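# Unload finished part, load blank, restart machine cycle

## Task

The machine's cycle is over. Take the finished part out of the vise and place it in the tray labelled DONE. Then take a blank from the tray labelled RAW and lay it flat on the jaw ledges, entirely between the jaw ends. Clamp it by pulling the vise knob out; pushing the knob in opens the jaws. The knob sits on the machine table beside the vise. Slide both doors shut by their handles. Press CYCLE START on the small box at the control panel, right of the doors. That button only works with a part clamped on the ledges and both doors closed, and the box's green lamp is lit when that is true. A running cycle locks the doors and lights the green lamp on the signal tower above the panel. The robot must not tip over or finish leaning.

## Robot and tools

ROBOT. TidyBot++: a mobile base (0.54 m long, 0.50 m wide, 0.38 m high) on four driven casters, carrying one seven-joint arm with a two-finger gripper. The shoulder is 0.12 m ahead of base centre and 0.68 m above the floor. Segments: upper arm 0.42 m, forearm 0.31 m, hand 0.31 m. Cameras: base_camera and wrist_camera; the second looks along the hand.

FRAMES. Base frame: origin on the floor below base centre, x forward, y left, z up, metres. hand_pose is reported in it, as the point between the finger pads. The hand's own z axis runs along the fingers, and the fingers close along its y axis. The odometry frame is the base frame as it stood when the scene began. base_odometry counts wheel rotation only, so slip reads as travel. Heading is in rad, positive left, -3.142 to 3.142. base_tilt is in degrees, positive when leaning forward or right.

move. One action per call; "cameras" and "blocking" are not part of it. Action keys:
- base: an object with any of translate_m (forward positive, -2 to 2 m), strafe_m (left positive, -2 to 2 m), rotate_rad (counter-clockwise from above positive, -6.3 to 6.3). All are offsets from the base's current place, measured along its axes when the command begins.
- joints: absolute targets by name. joint_1_rad: any angle, positive is clockwise from above, opposite to heading. joint_2_rad: -2.249 to 2.249; 0 is upper arm vertical. joint_3_rad: any angle. joint_4_rad: -2.579 to 2.579 elbow. joint_5_rad: any angle. joint_6_rad: -2.099 to 2.099 wrist. joint_7_rad: any angle; 1.57 with hand down puts the fingers opening left and right. gripper_pos: 0 open to 1 closed; pad gap is about 85 x (1 - gripper_pos) mm. Any-angle joints go the short way, so send steps under half a turn.
- target: one list of seven numbers [x, y, z, qw, qx, qy, qz]. It is an absolute hand pose in the base frame, metres plus a unit quaternion. Only gripper_pos may go with it in joints.
- speeds: caps for this action only. translate_m and strafe_m 0.05 to 0.5 m/s; give one of them when combining both. rotate_rad 0.1 to 1.57 rad/s.
blocking true (default) returns at rest; false returns in about 0.5 s while motion continues. A later move overrides only what it names. cameras: list of base_camera, wrist_camera, or all; [] for none. Unknown keys make the call invalid; out-of-range values get it refused, and then your later move, wait and finished_scene calls in that reply are skipped.

wait: seconds 0 to 10, plus cameras; returns state and images, early if motions settle. stop: brakes all running motions. zoom_image: camera plus region [x0, y0, x1, y1] in pixels from the top-left, at most 504 by 504. finished_scene: scene, the current scene number; it cannot be undone, and the goal must hold with no robot help.

RESULTS. base_status, joint_status, hand_status: done, moving, off_target (resting short, maybe still pushing), stopped, not_followed (check withheld the targets), contact_stop or time_out (unrequested stops; later calls are skipped), torque_fault, limit_stop_at_motor_heat. "pose unreachable" and "joint command not followed ... cause:" mean withheld arm targets; "ARM HIT" means a hard hit on base or arm. hand_target is where the hand goes if joints reach their targets. motor_effort is percent of maximum, peak in brackets. on_its_own lists uncommanded behaviour. "pictures" names the images in order; frames may lag the state slightly.

TIPS. Hand targets usually land within 3 cm; fix by adding (wanted minus read) to your last target's x, y, z. To hold still, resend hand_target, not hand_pose. Loads make the arm sag; do not command a joint to its read angle while holding. A hand pointing down reaches at most about 0.94 m high, and only near the base. Avoid forward-pointing low targets close to the base; the arm may strike it. Closed fingertips extend about 20 mm beyond the hand point. gripper_pos 1 done means empty; off_target means something is held. While thinking the simulation keeps running and motors heat, especially with a load or stretched arm; MOTOR HOT appears at 60 °C and the arm goes limp at 75 °C.

AVOID. Dropping parts or releasing them while moving; slamming doors; hard pushes; squeezing a part still resting on a surface; twisting or yanking on the gripper. Never drive or turn the base while the arm is caught above about 0.6 m, and avoid swinging a stretched arm sideways or reaching far from folded: the robot can tip. Backing off or retracting the arm corrects a lean. A blocked base keeps pushing until it times out, and status may still say done; check odometry and images. Torque faults freeze the arm for 10 s.

Each tool is called in YAML: its name, and indented under it one key for each argument.

## Session

move:

Scene clock: 0.00 s.
base_odometry: x=+0.000 y=+0.000 heading=+0.000
base_tilt: forward=+0.5 right=-0.3
base_status: not commanded
joint_positions: joint_1_rad=-0.039 joint_2_rad=-0.316 joint_3_rad=+3.138 joint_4_rad=-2.504 joint_5_rad=+0.045 joint_6_rad=-0.911 joint_7_rad=+1.550 gripper_pos=+0.000
joint_status: not commanded
motor_effort: joint_1_rad=+0 joint_2_rad=-2 joint_3_rad=+1 joint_4_rad=+14 joint_5_rad=+0 joint_6_rad=+0 joint_7_rad=-1
hand_pose: x=+0.2585 y=-0.0039 z=+0.5890 quat_wxyz=(+0.018, +0.999, +0.025, +0.022) (m; base frame)
hand_target: x=+0.2588 y=-0.0039 z=+0.5892 quat_wxyz=(+0.018, +0.999, +0.025, +0.022) (m; base frame)
hand_status: not commanded
pictures: base_camera, wrist_camera
Images, in order (width x height): base_camera 644x364, wrist_camera 644x476.

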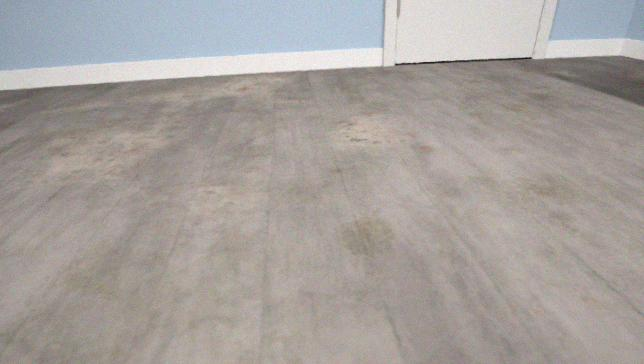

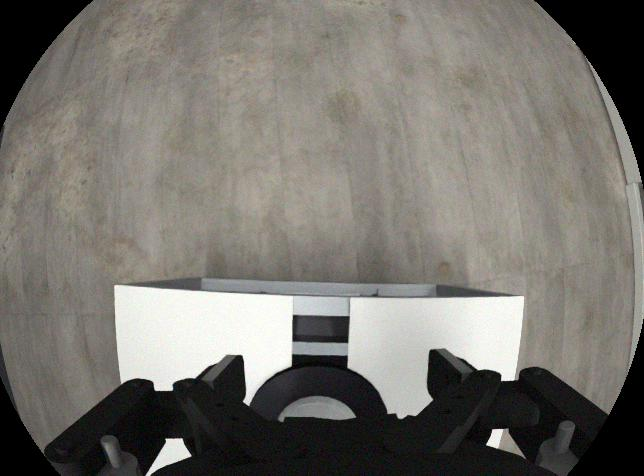

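move:
  joints: {"joint_6_rad": 0.4}
  base: {"rotate_rad": 1.57}

move:
  base: {"rotate_rad": 1.57}

move:
  base: {"rotate_rad": 1.57}

Scene clock: 5.33 s.
move: done
base_odometry: x=+0.000 y=+0.000 heading=+1.570
base_tilt: forward=+0.5 right=-0.3
base_status: done
joint_positions: joint_1_rad=-0.039 joint_2_rad=-0.316 joint_3_rad=+3.138 joint_4_rad=-2.504 joint_5_rad=+0.045 joint_6_rad=+0.341 joint_7_rad=+1.550 gripper_pos=+0.000
joint_status: all done
motor_effort: joint_1_rad=+0(1) joint_2_rad=-7(8) joint_3_rad=+1(2) joint_4_rad=+19(19) joint_5_rad=-1(1) joint_6_rad=+8(9) joint_7_rad=+0(1)
hand_pose: x=+0.5433 y=+0.0244 z=+0.8146 quat_wxyz=(-0.012, +0.797, +0.031, +0.603) (m; base frame)
hand_target: x=+0.5480 y=+0.0253 z=+0.8329 quat_wxyz=(-0.013, +0.779, +0.031, +0.626) (m; base frame)
hand_status: not commanded
pictures: base_camera, wrist_camera
Images, in order (width x height): base_camera 644x364, wrist_camera 644x476.

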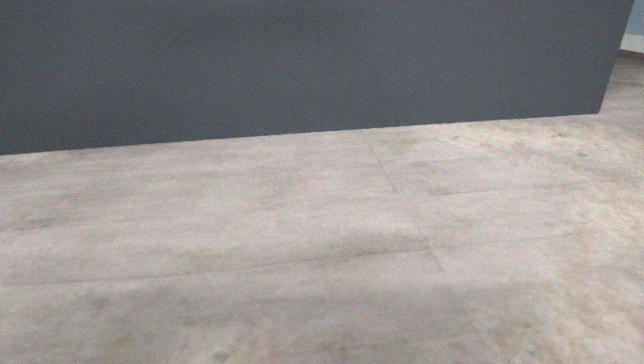

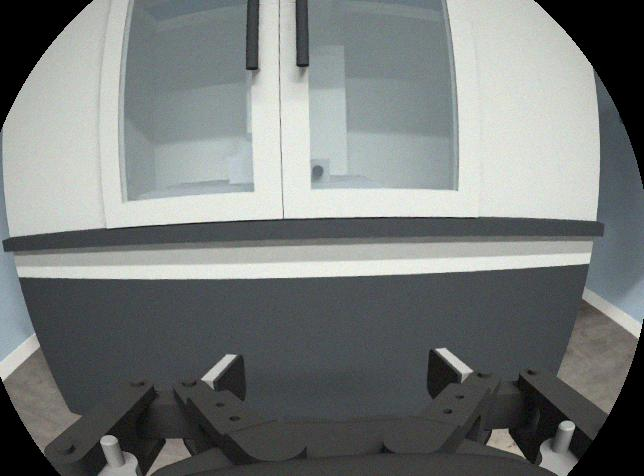

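Scene clock: 7.63 s.
move: done
base_odometry: x=+0.000 y=+0.000 heading=+3.139
base_tilt: forward=+0.5 right=-0.3
base_status: done
joint_positions: joint_1_rad=-0.039 joint_2_rad=-0.316 joint_3_rad=+3.137 joint_4_rad=-2.504 joint_5_rad=+0.045 joint_6_rad=+0.341 joint_7_rad=+1.550 gripper_pos=+0.000
joint_status: not commanded
motor_effort: joint_1_rad=+0(1) joint_2_rad=-7(8) joint_3_rad=+1(3) joint_4_rad=+18(19) joint_5_rad=-1(1) joint_6_rad=+9(9) joint_7_rad=+0(1)
hand_pose: x=+0.5433 y=+0.0246 z=+0.8147 quat_wxyz=(-0.012, +0.797, +0.031, +0.603) (m; base frame)
hand_target: x=+0.5480 y=+0.0253 z=+0.8329 quat_wxyz=(-0.013, +0.779, +0.031, +0.626) (m; base frame)
hand_status: not commanded
pictures: base_camera, wrist_camera
Images, in order (width x height): base_camera 644x364, wrist_camera 644x476.

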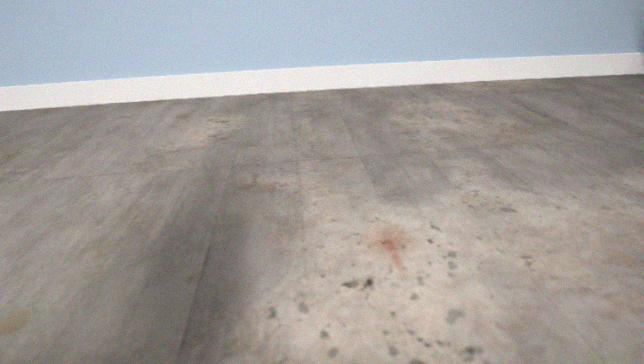

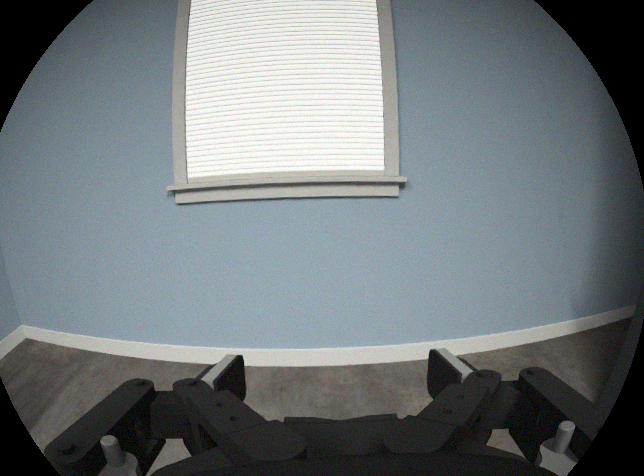

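Scene clock: 9.93 s.
move: done
base_odometry: x=+0.000 y=+0.000 heading=-1.574
base_tilt: forward=+0.5 right=-0.2
base_status: done
joint_positions: joint_1_rad=-0.039 joint_2_rad=-0.316 joint_3_rad=+3.137 joint_4_rad=-2.504 joint_5_rad=+0.045 joint_6_rad=+0.341 joint_7_rad=+1.550 gripper_pos=+0.000
joint_status: not commanded
motor_effort: joint_1_rad=+0(1) joint_2_rad=-7(8) joint_3_rad=+1(3) joint_4_rad=+18(19) joint_5_rad=+0(1) joint_6_rad=+8(8) joint_7_rad=+0(1)
hand_pose: x=+0.5433 y=+0.0248 z=+0.8147 quat_wxyz=(-0.012, +0.797, +0.031, +0.603) (m; base frame)
hand_target: x=+0.5480 y=+0.0253 z=+0.8329 quat_wxyz=(-0.013, +0.779, +0.031, +0.626) (m; base frame)
hand_status: not commanded
pictures: base_camera, wrist_camera
Images, in order (width x height): base_camera 644x364, wrist_camera 644x476.

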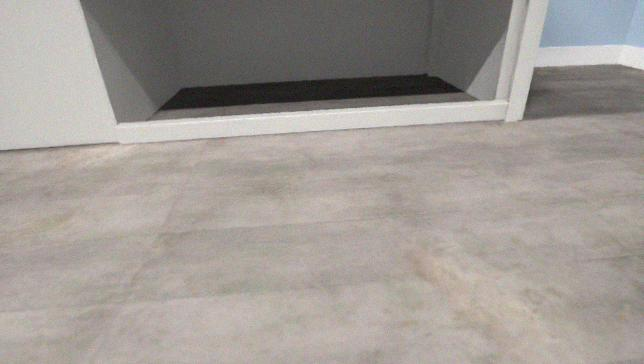

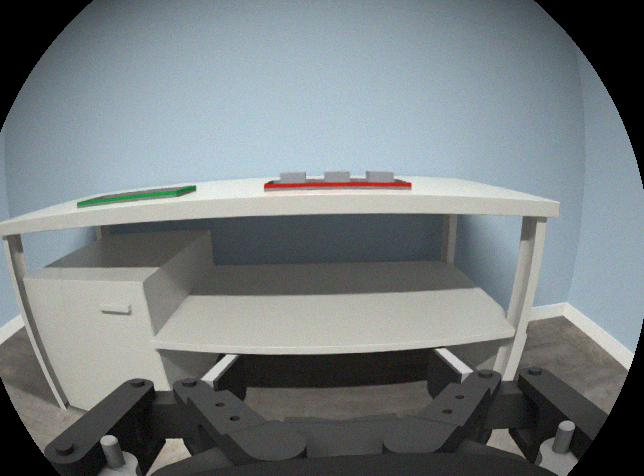

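move:
  joints: {"joint_2_rad":0.0,"joint_4_rad":-1.7,"joint_6_rad":-0.5}

zoom_image:
  camera: "wrist_camera"
  region: [100, 60, 540, 360]

Scene clock: 16.10 s.
move: done
base_odometry: x=+0.000 y=+0.000 heading=-1.574
base_tilt: forward=+0.4 right=-0.2
base_status: not commanded
joint_positions: joint_1_rad=-0.039 joint_2_rad=-0.004 joint_3_rad=+3.137 joint_4_rad=-1.728 joint_5_rad=+0.045 joint_6_rad=-0.438 joint_7_rad=+1.550 gripper_pos=+0.000
joint_status: all done
motor_effort: joint_1_rad=+0(0) joint_2_rad=-21(22) joint_3_rad=+0(2) joint_4_rad=+21(22) joint_5_rad=-1(1) joint_6_rad=+7(10) joint_7_rad=-1(1)
hand_pose: x=+0.6861 y=+0.0203 z=+0.8807 quat_wxyz=(+0.003, +0.882, +0.024, +0.470) (m; base frame)
hand_target: x=+0.6821 y=+0.0187 z=+0.8790 quat_wxyz=(+0.004, +0.891, +0.023, +0.454) (m; base frame)
hand_status: not commanded
pictures: base_camera, wrist_camera
Images, in order (width x height): base_camera 644x364, wrist_camera 644x476.

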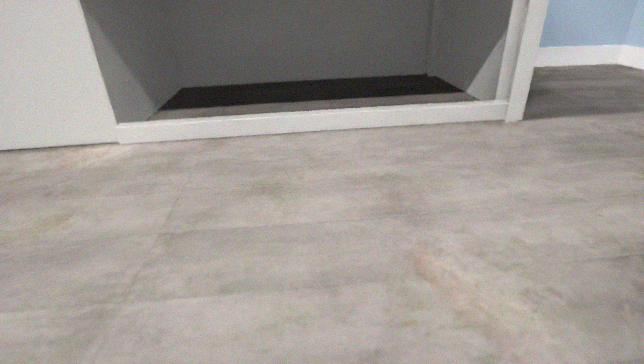

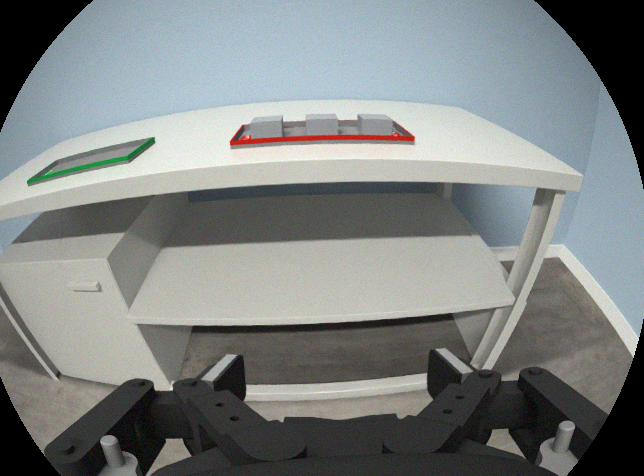

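Scaled by 1.145.

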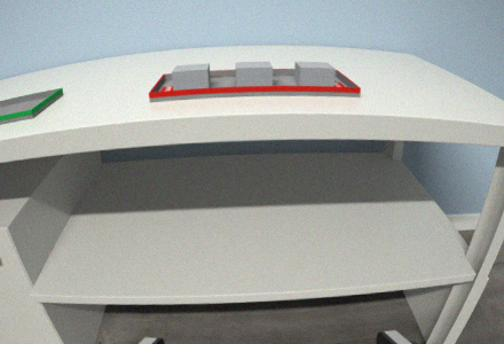

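move:
  base: {"rotate_rad": 3.144}
  joints: {"joint_2_rad":0.0,"joint_4_rad":-1.7,"joint_6_rad":0.0}

zoom_image:
  camera: "wrist_camera"
  region: [100, 0, 600, 360]

Scene clock: 22.83 s.
move: done
base_odometry: x=+0.000 y=+0.000 heading=+1.569
base_tilt: forward=+0.5 right=-0.3
base_status: done
joint_positions: joint_1_rad=-0.040 joint_2_rad=+0.016 joint_3_rad=+3.136 joint_4_rad=-1.717 joint_5_rad=+0.045 joint_6_rad=-0.044 joint_7_rad=+1.550 gripper_pos=+0.000
joint_status: all done
motor_effort: joint_1_rad=+0(3) joint_2_rad=-22(26) joint_3_rad=+1(3) joint_4_rad=+21(24) joint_5_rad=+0(1) joint_6_rad=+8(9) joint_7_rad=+0(1)
hand_pose: x=+0.7398 y=+0.0289 z=+0.9884 quat_wxyz=(-0.006, +0.775, +0.027, +0.631) (m; base frame)
hand_target: x=+0.7388 y=+0.0279 z=+1.0219 quat_wxyz=(-0.006, +0.751, +0.025, +0.660) (m; base frame)
hand_status: not commanded
pictures: base_camera, wrist_camera
Images, in order (width x height): base_camera 644x364, wrist_camera 644x476.

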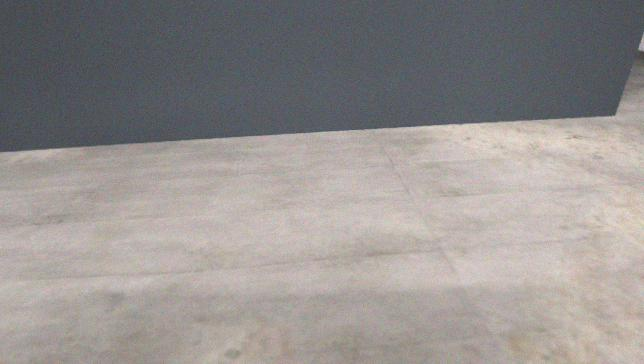

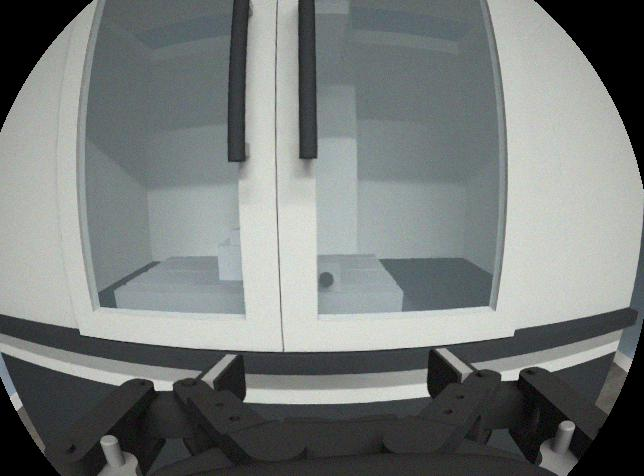

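Scaled by 1.008.

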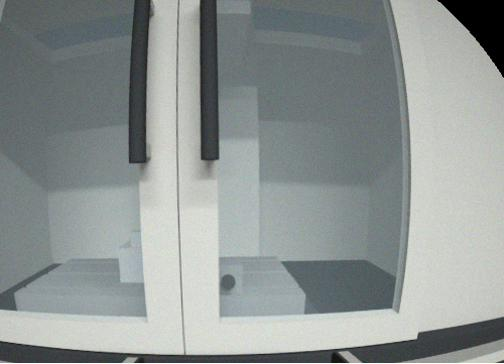

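move:
  base: {"translate_m": -0.3}

move:
  base: {"rotate_rad": -0.5}

Scene clock: 28.50 s.
move: done
base_odometry: x=-0.001 y=-0.300 heading=+1.570
base_tilt: forward=+0.5 right=-0.2
base_status: done
joint_positions: joint_1_rad=-0.040 joint_2_rad=+0.005 joint_3_rad=+3.136 joint_4_rad=-1.717 joint_5_rad=+0.045 joint_6_rad=-0.044 joint_7_rad=+1.550 gripper_pos=+0.000
joint_status: not commanded
motor_effort: joint_1_rad=+0(1) joint_2_rad=-22(26) joint_3_rad=+0(1) joint_4_rad=+22(22) joint_5_rad=-1(1) joint_6_rad=+8(9) joint_7_rad=+0(1)
hand_pose: x=+0.7365 y=+0.0287 z=+0.9951 quat_wxyz=(-0.006, +0.772, +0.026, +0.635) (m; base frame)
hand_target: x=+0.7388 y=+0.0279 z=+1.0219 quat_wxyz=(-0.006, +0.751, +0.025, +0.660) (m; base frame)
hand_status: not commanded
pictures: base_camera, wrist_camera
Images, in order (width x height): base_camera 644x364, wrist_camera 644x476.

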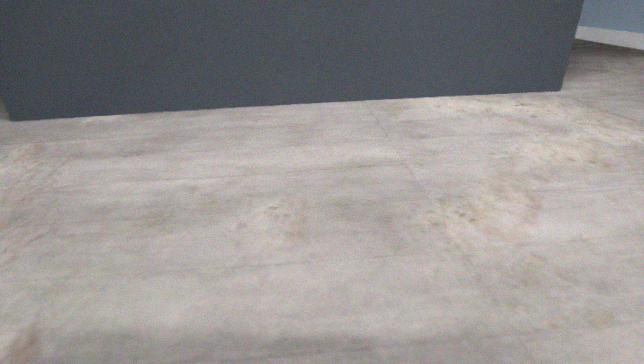

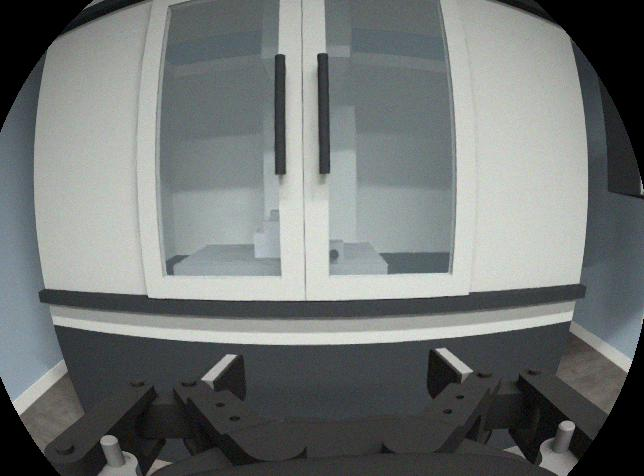

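Scene clock: 29.97 s.
move: done
base_odometry: x=+0.000 y=-0.300 heading=+1.070
base_tilt: forward=+0.5 right=-0.3
base_status: done
joint_positions: joint_1_rad=-0.033 joint_2_rad=+0.005 joint_3_rad=+3.144 joint_4_rad=-1.717 joint_5_rad=+0.045 joint_6_rad=-0.044 joint_7_rad=+1.550 gripper_pos=+0.000
joint_status: not commanded
motor_effort: joint_1_rad=+0(3) joint_2_rad=-22(23) joint_3_rad=+1(3) joint_4_rad=+22(22) joint_5_rad=-1(1) joint_6_rad=+8(9) joint_7_rad=-1(1)
hand_pose: x=+0.7370 y=+0.0191 z=+0.9949 quat_wxyz=(-0.001, +0.772, +0.020, +0.635) (m; base frame)
hand_target: x=+0.7388 y=+0.0279 z=+1.0219 quat_wxyz=(-0.006, +0.751, +0.025, +0.660) (m; base frame)
hand_status: not commanded
pictures: base_camera, wrist_camera
Images, in order (width x height): base_camera 644x364, wrist_camera 644x476.

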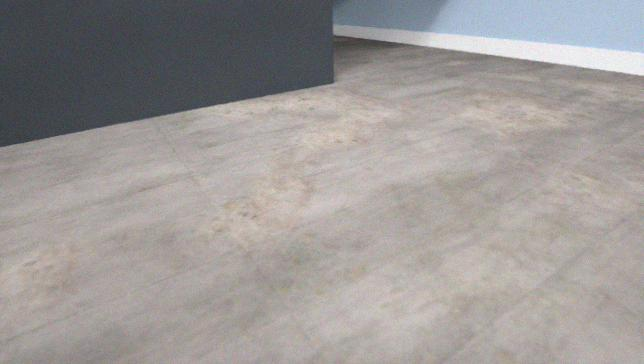

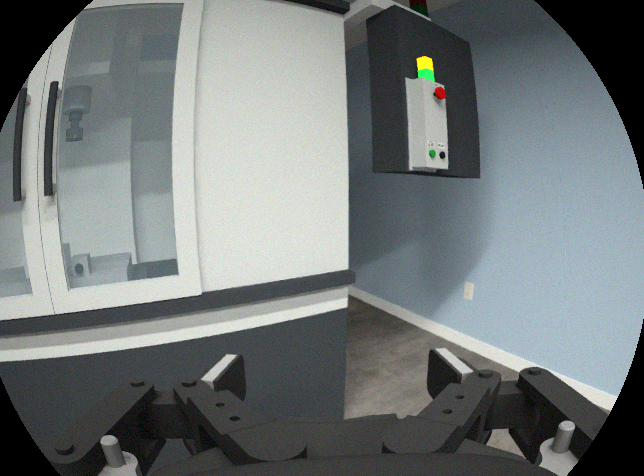

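zoom_image:
  camera: "wrist_camera"
  region: [360, 0, 520, 200]

zoom_image:
  camera: "wrist_camera"
  region: [0, 60, 220, 320]

Scaled by 2.520.

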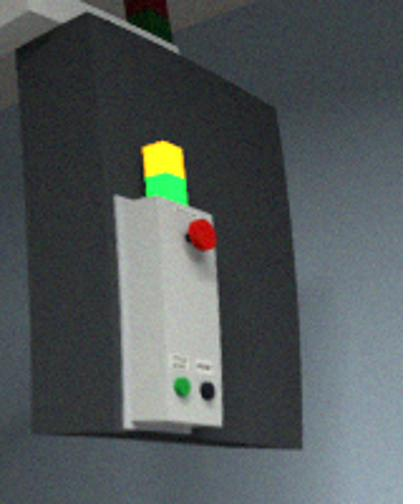

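Scaled by 1.938.

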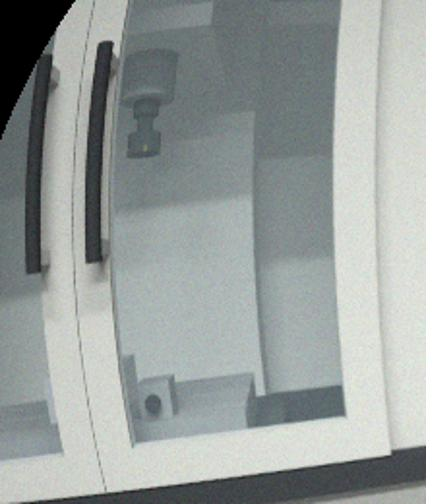

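move:
  base: {"rotate_rad": 0.5}
  joints: {"joint_1_rad":0.0,"joint_2_rad":0.0,"joint_4_rad":-1.56,"joint_5_rad":0.0,"joint_6_rad":0.03}

move:
  base: {"translate_m": 0.3}

Scene clock: 47.63 s.
move: done
base_odometry: x=-0.001 y=-0.300 heading=+1.569
base_tilt: forward=+0.5 right=-0.3
base_status: done
joint_positions: joint_1_rad=-0.009 joint_2_rad=+0.006 joint_3_rad=+3.132 joint_4_rad=-1.580 joint_5_rad=+0.041 joint_6_rad=-0.023 joint_7_rad=+1.550 gripper_pos=+0.000
joint_status: all done
motor_effort: joint_1_rad=+0(3) joint_2_rad=-22(25) joint_3_rad=+1(4) joint_4_rad=+22(24) joint_5_rad=-1(1) joint_6_rad=+8(10) joint_7_rad=+0(1)
hand_pose: x=+0.7467 y=+0.0127 z=+1.0856 quat_wxyz=(+0.001, +0.721, +0.014, +0.693) (m; base frame)
hand_target: x=+0.7443 y=+0.0036 z=+1.1186 quat_wxyz=(-0.009, +0.693, -0.006, +0.721) (m; base frame)
hand_status: not commanded
pictures: base_camera, wrist_camera
Images, in order (width x height): base_camera 644x364, wrist_camera 644x476.

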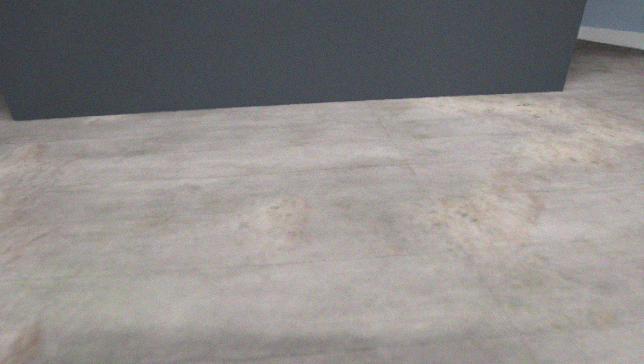

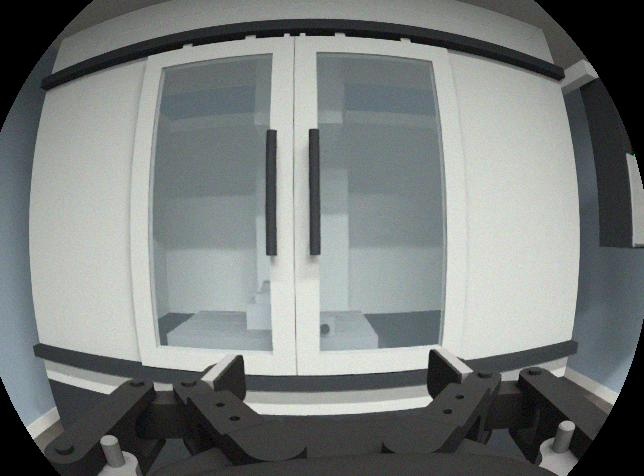

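Scene clock: 49.53 s.
move: done
base_odometry: x=+0.000 y=+0.000 heading=+1.570
base_tilt: forward=+0.5 right=-0.2
base_status: done
joint_positions: joint_1_rad=-0.009 joint_2_rad=+0.015 joint_3_rad=+3.132 joint_4_rad=-1.580 joint_5_rad=+0.041 joint_6_rad=-0.023 joint_7_rad=+1.550 gripper_pos=+0.000
joint_status: not commanded
motor_effort: joint_1_rad=+0(2) joint_2_rad=-22(26) joint_3_rad=+0(3) joint_4_rad=+22(23) joint_5_rad=-1(1) joint_6_rad=+8(9) joint_7_rad=+0(1)
hand_pose: x=+0.7503 y=+0.0125 z=+1.0802 quat_wxyz=(+0.001, +0.724, +0.014, +0.690) (m; base frame)
hand_target: x=+0.7443 y=+0.0036 z=+1.1186 quat_wxyz=(-0.009, +0.693, -0.006, +0.721) (m; base frame)
hand_status: not commanded
pictures: base_camera, wrist_camera
Images, in order (width x height): base_camera 644x364, wrist_camera 644x476.

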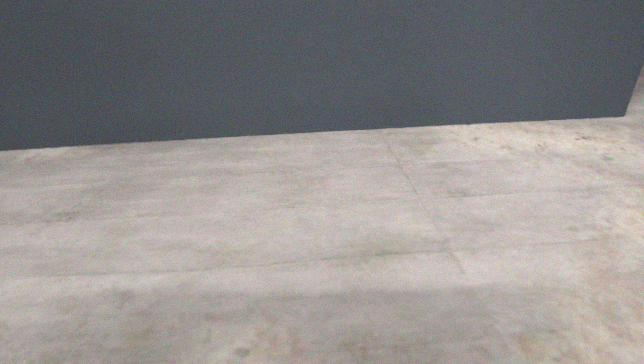

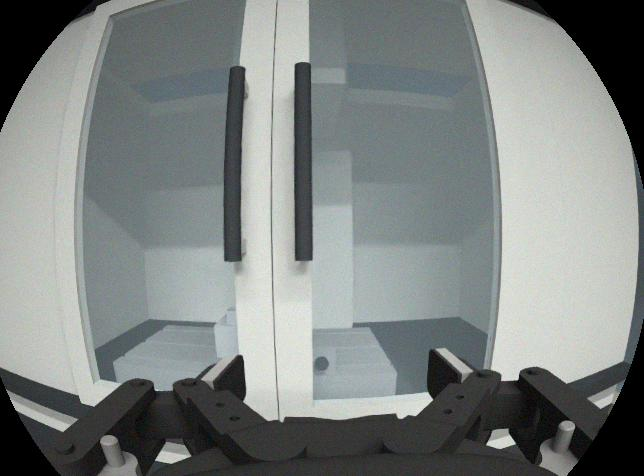

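move:
  base: {"strafe_m": 0.135}
  joints: {"joint_2_rad":-0.01,"joint_4_rad":-1.2,"joint_5_rad":-0.04,"joint_6_rad":-0.33}

Scene clock: 58.00 s.
move: done
base_odometry: x=-0.135 y=+0.000 heading=+1.570
base_tilt: forward=+0.5 right=-0.3
base_status: done
joint_positions: joint_1_rad=-0.007 joint_2_rad=+0.004 joint_3_rad=+3.132 joint_4_rad=-1.225 joint_5_rad=+0.009 joint_6_rad=-0.269 joint_7_rad=+1.550 gripper_pos=+0.000
joint_status: all done
motor_effort: joint_1_rad=+0(3) joint_2_rad=-21(24) joint_3_rad=+0(4) joint_4_rad=+21(25) joint_5_rad=-1(2) joint_6_rad=+8(10) joint_7_rad=+0(1)
hand_pose: x=+0.7274 y=+0.0105 z=+1.2304 quat_wxyz=(-0.010, +0.681, +0.001, +0.732) (m; base frame)
hand_target: x=+0.7174 y=+0.0076 z=+1.2353 quat_wxyz=(-0.027, +0.689, -0.014, +0.724) (m; base frame)
hand_status: not commanded
pictures: base_camera, wrist_camera
Images, in order (width x height): base_camera 644x364, wrist_camera 644x476.

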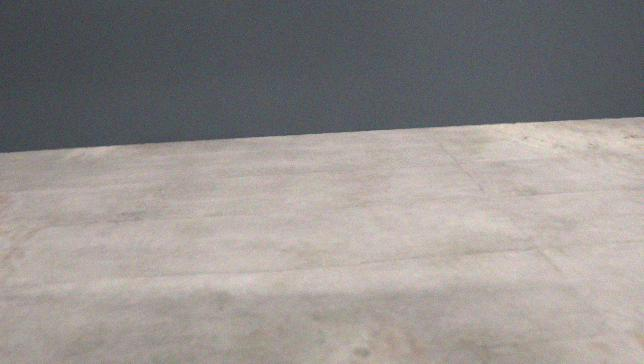

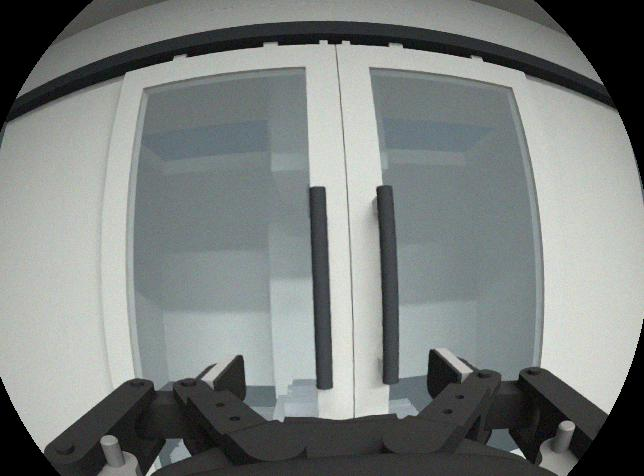

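move:
  base: {"translate_m": 0.26}
  speeds: {"translate_m": 0.25}

Scene clock: 68.10 s.
move: done
base_odometry: x=-0.135 y=+0.260 heading=+1.570
base_tilt: forward=+0.5 right=-0.2
base_status: done
joint_positions: joint_1_rad=-0.007 joint_2_rad=+0.002 joint_3_rad=+3.132 joint_4_rad=-1.224 joint_5_rad=+0.008 joint_6_rad=-0.273 joint_7_rad=+1.550 gripper_pos=+0.000
joint_status: not commanded
motor_effort: joint_1_rad=+0(1) joint_2_rad=-21(25) joint_3_rad=+1(1) joint_4_rad=+21(22) joint_5_rad=-1(1) joint_6_rad=+8(9) joint_7_rad=+0(1)
hand_pose: x=+0.7262 y=+0.0105 z=+1.2309 quat_wxyz=(-0.010, +0.681, +0.000, +0.732) (m; base frame)
hand_target: x=+0.7174 y=+0.0076 z=+1.2353 quat_wxyz=(-0.027, +0.689, -0.014, +0.724) (m; base frame)
hand_status: not commanded
pictures: base_camera, wrist_camera
Images, in order (width x height): base_camera 644x364, wrist_camera 644x476.

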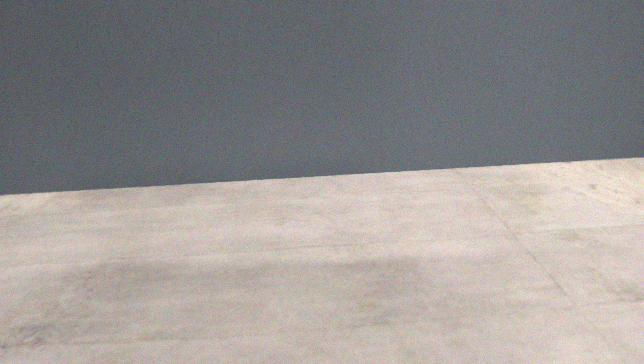

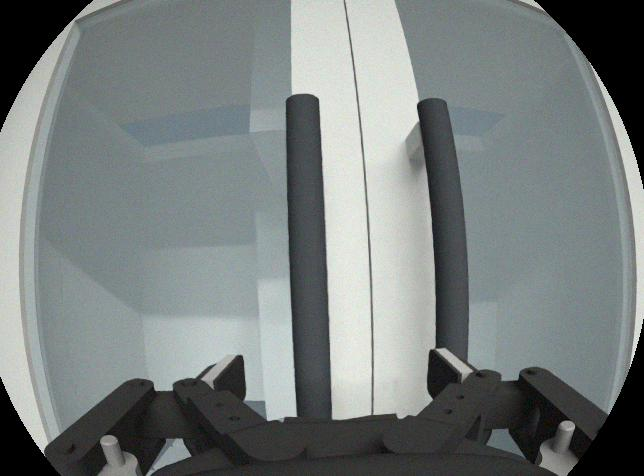

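move:
  base: {"strafe_m": 0.012}
  joints: {"gripper_pos": 0.25}

move:
  base: {"translate_m": 0.08}
  speeds: {"translate_m": 0.1}

Scene clock: 72.77 s.
move: done
base_odometry: x=-0.147 y=+0.261 heading=+1.570
base_tilt: forward=+0.5 right=-0.2
base_status: done
joint_positions: joint_1_rad=-0.006 joint_2_rad=+0.002 joint_3_rad=+3.133 joint_4_rad=-1.224 joint_5_rad=+0.007 joint_6_rad=-0.273 joint_7_rad=+1.550 gripper_pos=+0.250
joint_status: all done
motor_effort: joint_1_rad=+0(2) joint_2_rad=-22(23) joint_3_rad=+1(3) joint_4_rad=+21(22) joint_5_rad=+0(1) joint_6_rad=+9(9) joint_7_rad=+0(1)
hand_pose: x=+0.7262 y=+0.0093 z=+1.2309 quat_wxyz=(-0.010, +0.681, -0.001, +0.732) (m; base frame)
hand_target: x=+0.7174 y=+0.0076 z=+1.2353 quat_wxyz=(-0.027, +0.689, -0.014, +0.724) (m; base frame)
hand_status: not commanded
pictures: base_camera, wrist_camera
Images, in order (width x height): base_camera 644x364, wrist_camera 644x476.

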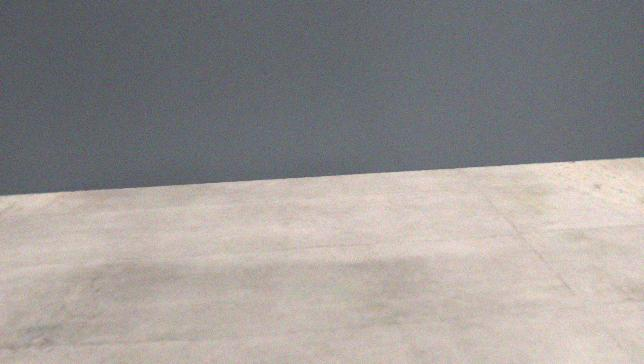

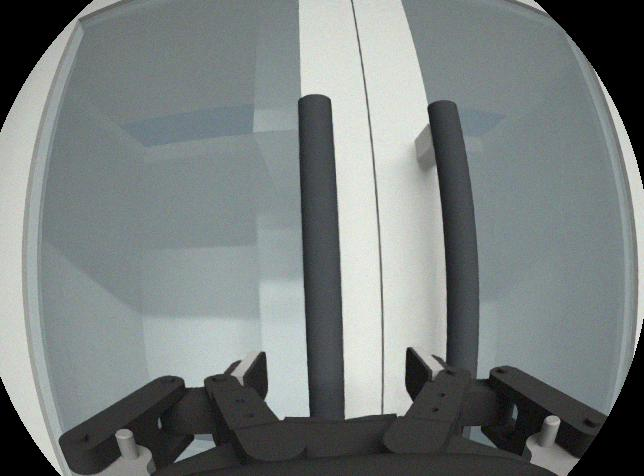

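Scene clock: 74.13 s.
move: done
base_odometry: x=-0.147 y=+0.341 heading=+1.570
base_tilt: forward=+0.5 right=-0.2
base_status: done
joint_positions: joint_1_rad=-0.006 joint_2_rad=+0.002 joint_3_rad=+3.133 joint_4_rad=-1.224 joint_5_rad=+0.007 joint_6_rad=-0.274 joint_7_rad=+1.550 gripper_pos=+0.250
joint_status: not commanded
motor_effort: joint_1_rad=+0(1) joint_2_rad=-21(24) joint_3_rad=+1(1) joint_4_rad=+21(22) joint_5_rad=+0(1) joint_6_rad=+8(9) joint_7_rad=+0(1)
hand_pose: x=+0.7259 y=+0.0092 z=+1.2312 quat_wxyz=(-0.009, +0.681, -0.001, +0.732) (m; base frame)
hand_target: x=+0.7174 y=+0.0076 z=+1.2353 quat_wxyz=(-0.027, +0.689, -0.014, +0.724) (m; base frame)
hand_status: not commanded
pictures: base_camera, wrist_camera
Images, in order (width x height): base_camera 644x364, wrist_camera 644x476.

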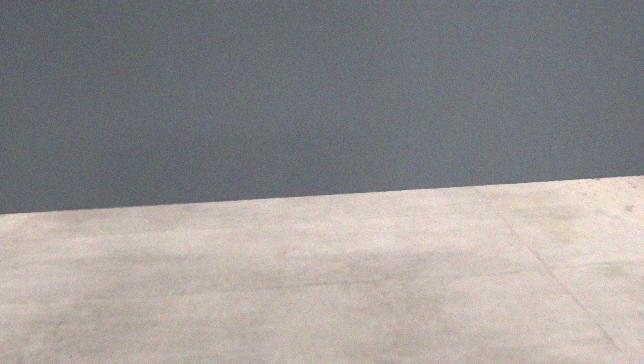

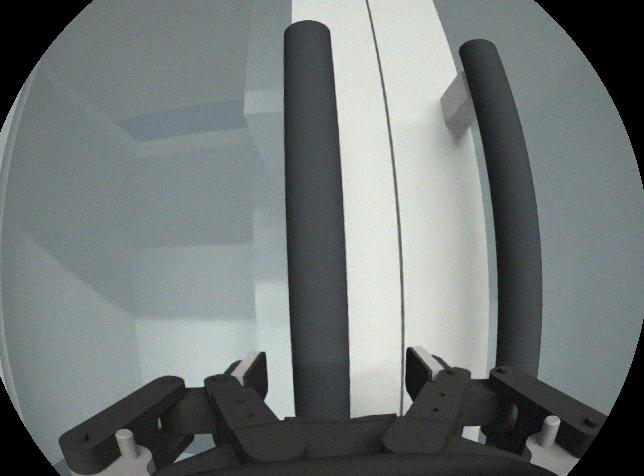

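move:
  base: {"translate_m": 0.035}
  speeds: {"translate_m": 0.1}

zoom_image:
  camera: "wrist_camera"
  region: [200, 200, 600, 476]

Scene clock: 77.57 s.
move: done
base_odometry: x=-0.147 y=+0.376 heading=+1.570
base_tilt: forward=+0.5 right=-0.3
base_status: done
joint_positions: joint_1_rad=-0.006 joint_2_rad=+0.003 joint_3_rad=+3.133 joint_4_rad=-1.223 joint_5_rad=+0.007 joint_6_rad=-0.274 joint_7_rad=+1.550 gripper_pos=+0.250
joint_status: not commanded
motor_effort: joint_1_rad=+0(1) joint_2_rad=-22(24) joint_3_rad=+1(1) joint_4_rad=+21(22) joint_5_rad=+0(1) joint_6_rad=+9(9) joint_7_rad=+1(1)
hand_pose: x=+0.7264 y=+0.0092 z=+1.2306 quat_wxyz=(-0.009, +0.682, -0.001, +0.731) (m; base frame)
hand_target: x=+0.7174 y=+0.0076 z=+1.2353 quat_wxyz=(-0.027, +0.689, -0.014, +0.724) (m; base frame)
hand_status: not commanded
pictures: base_camera, wrist_camera
Images, in order (width x height): base_camera 644x364, wrist_camera 644x476.

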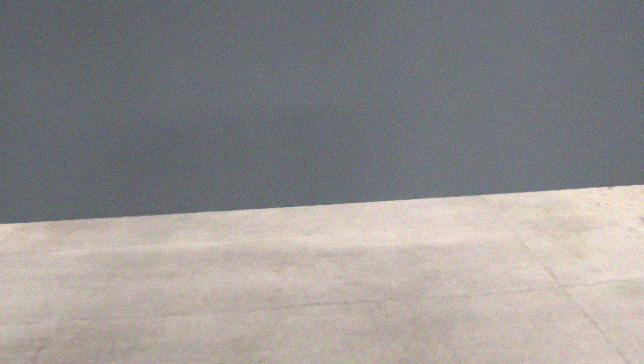

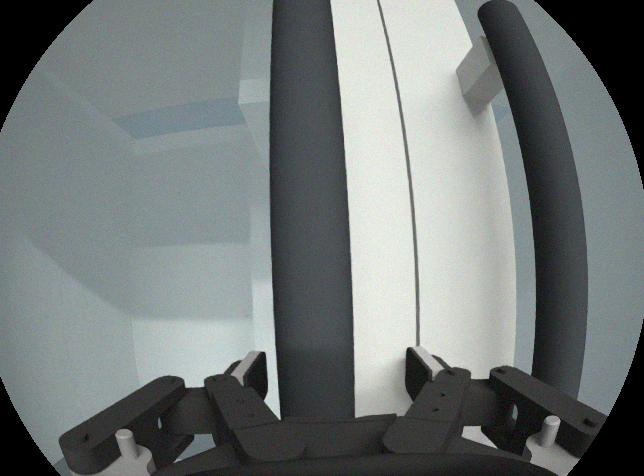

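Scaled by 1.260.

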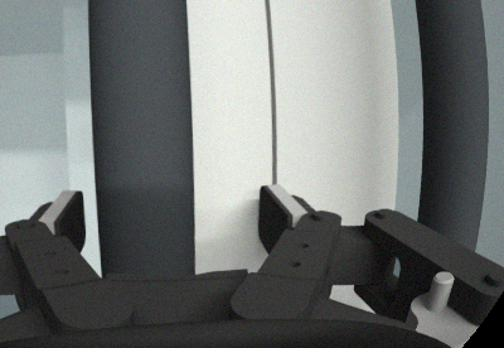

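move:
  base: {"translate_m": 0.012}
  speeds: {"translate_m": 0.1}
  cameras: []

move:
  base: {"strafe_m": 0.33}
  speeds: {"strafe_m": 0.12}

Scene clock: 82.03 s.
move: done
base_odometry: x=-0.148 y=+0.388 heading=+1.571
base_tilt: forward=+0.5 right=-0.3
base_status: done
joint_positions: joint_1_rad=-0.005 joint_2_rad=-0.010 joint_3_rad=+3.134 joint_4_rad=-1.222 joint_5_rad=+0.007 joint_6_rad=-0.281 joint_7_rad=+1.550 gripper_pos=+0.250
joint_status: not commanded
motor_effort: joint_1_rad=+0(2) joint_2_rad=-19(22) joint_3_rad=+0(1) joint_4_rad=+21(26) joint_5_rad=+0(1) joint_6_rad=+9(14) joint_7_rad=-1(1)
hand_pose: x=+0.7193 y=+0.0088 z=+1.2370 quat_wxyz=(-0.009, +0.679, -0.001, +0.734) (m; base frame)
hand_target: x=+0.7174 y=+0.0076 z=+1.2353 quat_wxyz=(-0.027, +0.689, -0.014, +0.724) (m; base frame)
hand_status: not commanded
pictures: none
No camera images: "cameras" was empty.

Scene clock: 85.53 s.
move: done
base_odometry: x=-0.478 y=+0.388 heading=+1.571
base_tilt: forward=+0.4 right=-0.3
base_status: done
joint_positions: joint_1_rad=+0.034 joint_2_rad=-0.047 joint_3_rad=+3.170 joint_4_rad=-1.218 joint_5_rad=+0.006 joint_6_rad=-0.291 joint_7_rad=+1.550 gripper_pos=+0.250
joint_status: not commanded
motor_effort: joint_1_rad=-4(13) joint_2_rad=-10(20) joint_3_rad=-4(14) joint_4_rad=+21(22) joint_5_rad=-2(4) joint_6_rad=+11(11) joint_7_rad=+0(1)
hand_pose: x=+0.6976 y=-0.0363 z=+1.2581 quat_wxyz=(+0.018, +0.667, -0.027, +0.744) (m; base frame)
hand_target: x=+0.7174 y=+0.0076 z=+1.2353 quat_wxyz=(-0.027, +0.689, -0.014, +0.724) (m; base frame)
hand_status: not commanded
pictures: base_camera, wrist_camera
Images, in order (width x height): base_camera 644x364, wrist_camera 644x476.

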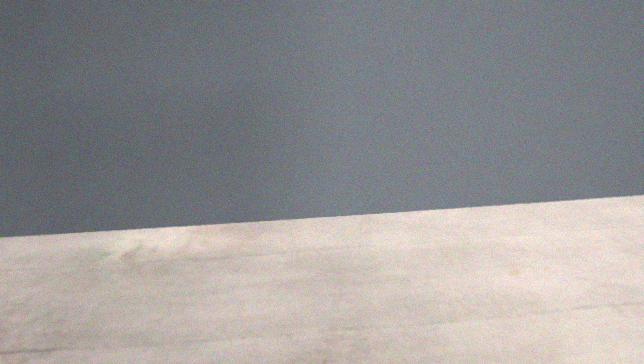

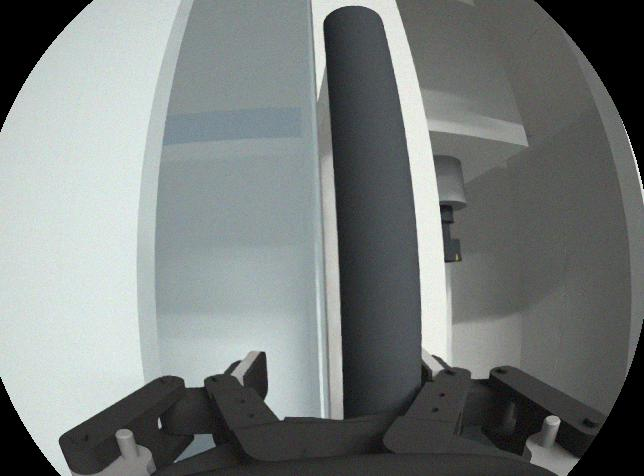

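move:
  base: {"strafe_m": -0.03}
  cameras: []

move:
  base: {"translate_m": -0.13}
  cameras: []

move:
  base: {"strafe_m": -0.408}
  joints: {"joint_1_rad":0.0,"joint_2_rad":-0.01,"joint_3_rad":3.14,"joint_4_rad":-1.2,"joint_5_rad":-0.04,"joint_6_rad":-0.33}

Scene clock: 92.83 s.
move: done
base_odometry: x=-0.447 y=+0.388 heading=+1.571
base_tilt: forward=+0.5 right=-0.2
base_status: done
joint_positions: joint_1_rad=+0.011 joint_2_rad=-0.049 joint_3_rad=+3.145 joint_4_rad=-1.218 joint_5_rad=+0.004 joint_6_rad=-0.291 joint_7_rad=+1.550 gripper_pos=+0.250
joint_status: not commanded
motor_effort: joint_1_rad=-1(4) joint_2_rad=-10(11) joint_3_rad=+0(5) joint_4_rad=+19(21) joint_5_rad=-1(2) joint_6_rad=+9(10) joint_7_rad=+0(1)
hand_pose: x=+0.6969 y=-0.0072 z=+1.2598 quat_wxyz=(-0.001, +0.667, -0.011, +0.745) (m; base frame)
hand_target: x=+0.7174 y=+0.0076 z=+1.2353 quat_wxyz=(-0.027, +0.689, -0.014, +0.724) (m; base frame)
hand_status: not commanded
pictures: none
No camera images: "cameras" was empty.

Scene clock: 94.40 s.
move: done
base_odometry: x=-0.448 y=+0.258 heading=+1.571
base_tilt: forward=+0.5 right=-0.2
base_status: done
joint_positions: joint_1_rad=+0.010 joint_2_rad=-0.006 joint_3_rad=+3.145 joint_4_rad=-1.215 joint_5_rad=+0.004 joint_6_rad=-0.291 joint_7_rad=+1.550 gripper_pos=+0.250
joint_status: not commanded
motor_effort: joint_1_rad=+0(1) joint_2_rad=-21(27) joint_3_rad=+0(2) joint_4_rad=+21(24) joint_5_rad=-1(1) joint_6_rad=+8(9) joint_7_rad=+0(1)
hand_pose: x=+0.7210 y=-0.0073 z=+1.2361 quat_wxyz=(-0.001, +0.681, -0.011, +0.732) (m; base frame)
hand_target: x=+0.7174 y=+0.0076 z=+1.2353 quat_wxyz=(-0.027, +0.689, -0.014, +0.724) (m; base frame)
hand_status: not commanded
pictures: none
No camera images: "cameras" was empty.

Scene clock: 96.57 s.
move: done
base_odometry: x=-0.040 y=+0.258 heading=+1.570
base_tilt: forward=+0.4 right=-0.3
base_status: done
joint_positions: joint_1_rad=+0.007 joint_2_rad=-0.006 joint_3_rad=+3.146 joint_4_rad=-1.215 joint_5_rad=+0.004 joint_6_rad=-0.291 joint_7_rad=+1.550 gripper_pos=+0.250
joint_status: all done
motor_effort: joint_1_rad=+0(3) joint_2_rad=-21(21) joint_3_rad=+0(3) joint_4_rad=+21(21) joint_5_rad=+0(1) joint_6_rad=+8(9) joint_7_rad=+0(1)
hand_pose: x=+0.7211 y=-0.0059 z=+1.2361 quat_wxyz=(-0.002, +0.681, -0.010, +0.732) (m; base frame)
hand_target: x=+0.7175 y=+0.0063 z=+1.2353 quat_wxyz=(-0.026, +0.689, -0.015, +0.724) (m; base frame)
hand_status: not commanded
pictures: base_camera, wrist_camera
Images, in order (width x height): base_camera 644x364, wrist_camera 644x476.

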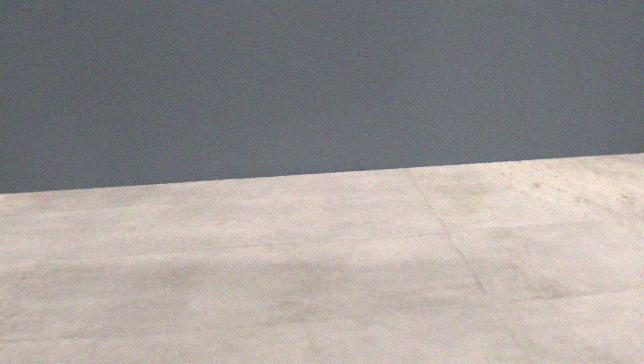

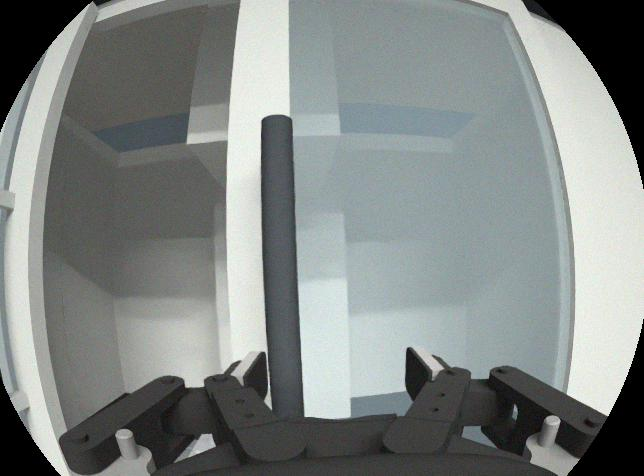

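move:
  base: {"strafe_m": 0.03, "translate_m": 0.09}
  speeds: {"translate_m": 0.2}

Scene clock: 99.97 s.
move: done
base_odometry: x=-0.069 y=+0.348 heading=+1.570
base_tilt: forward=+0.5 right=-0.3
base_status: done
joint_positions: joint_1_rad=+0.007 joint_2_rad=+0.003 joint_3_rad=+3.146 joint_4_rad=-1.215 joint_5_rad=+0.004 joint_6_rad=-0.291 joint_7_rad=+1.550 gripper_pos=+0.250
joint_status: not commanded
motor_effort: joint_1_rad=+0(1) joint_2_rad=-21(25) joint_3_rad=+0(1) joint_4_rad=+21(22) joint_5_rad=-1(1) joint_6_rad=+8(9) joint_7_rad=+0(1)
hand_pose: x=+0.7260 y=-0.0058 z=+1.2307 quat_wxyz=(-0.002, +0.685, -0.010, +0.729) (m; base frame)
hand_target: x=+0.7175 y=+0.0063 z=+1.2353 quat_wxyz=(-0.026, +0.689, -0.015, +0.724) (m; base frame)
hand_status: not commanded
pictures: base_camera, wrist_camera
Images, in order (width x height): base_camera 644x364, wrist_camera 644x476.

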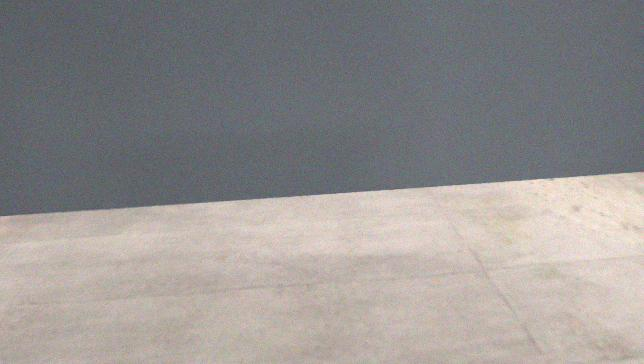

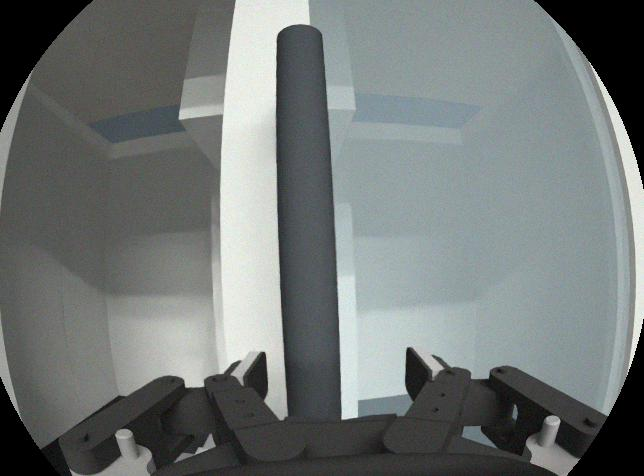

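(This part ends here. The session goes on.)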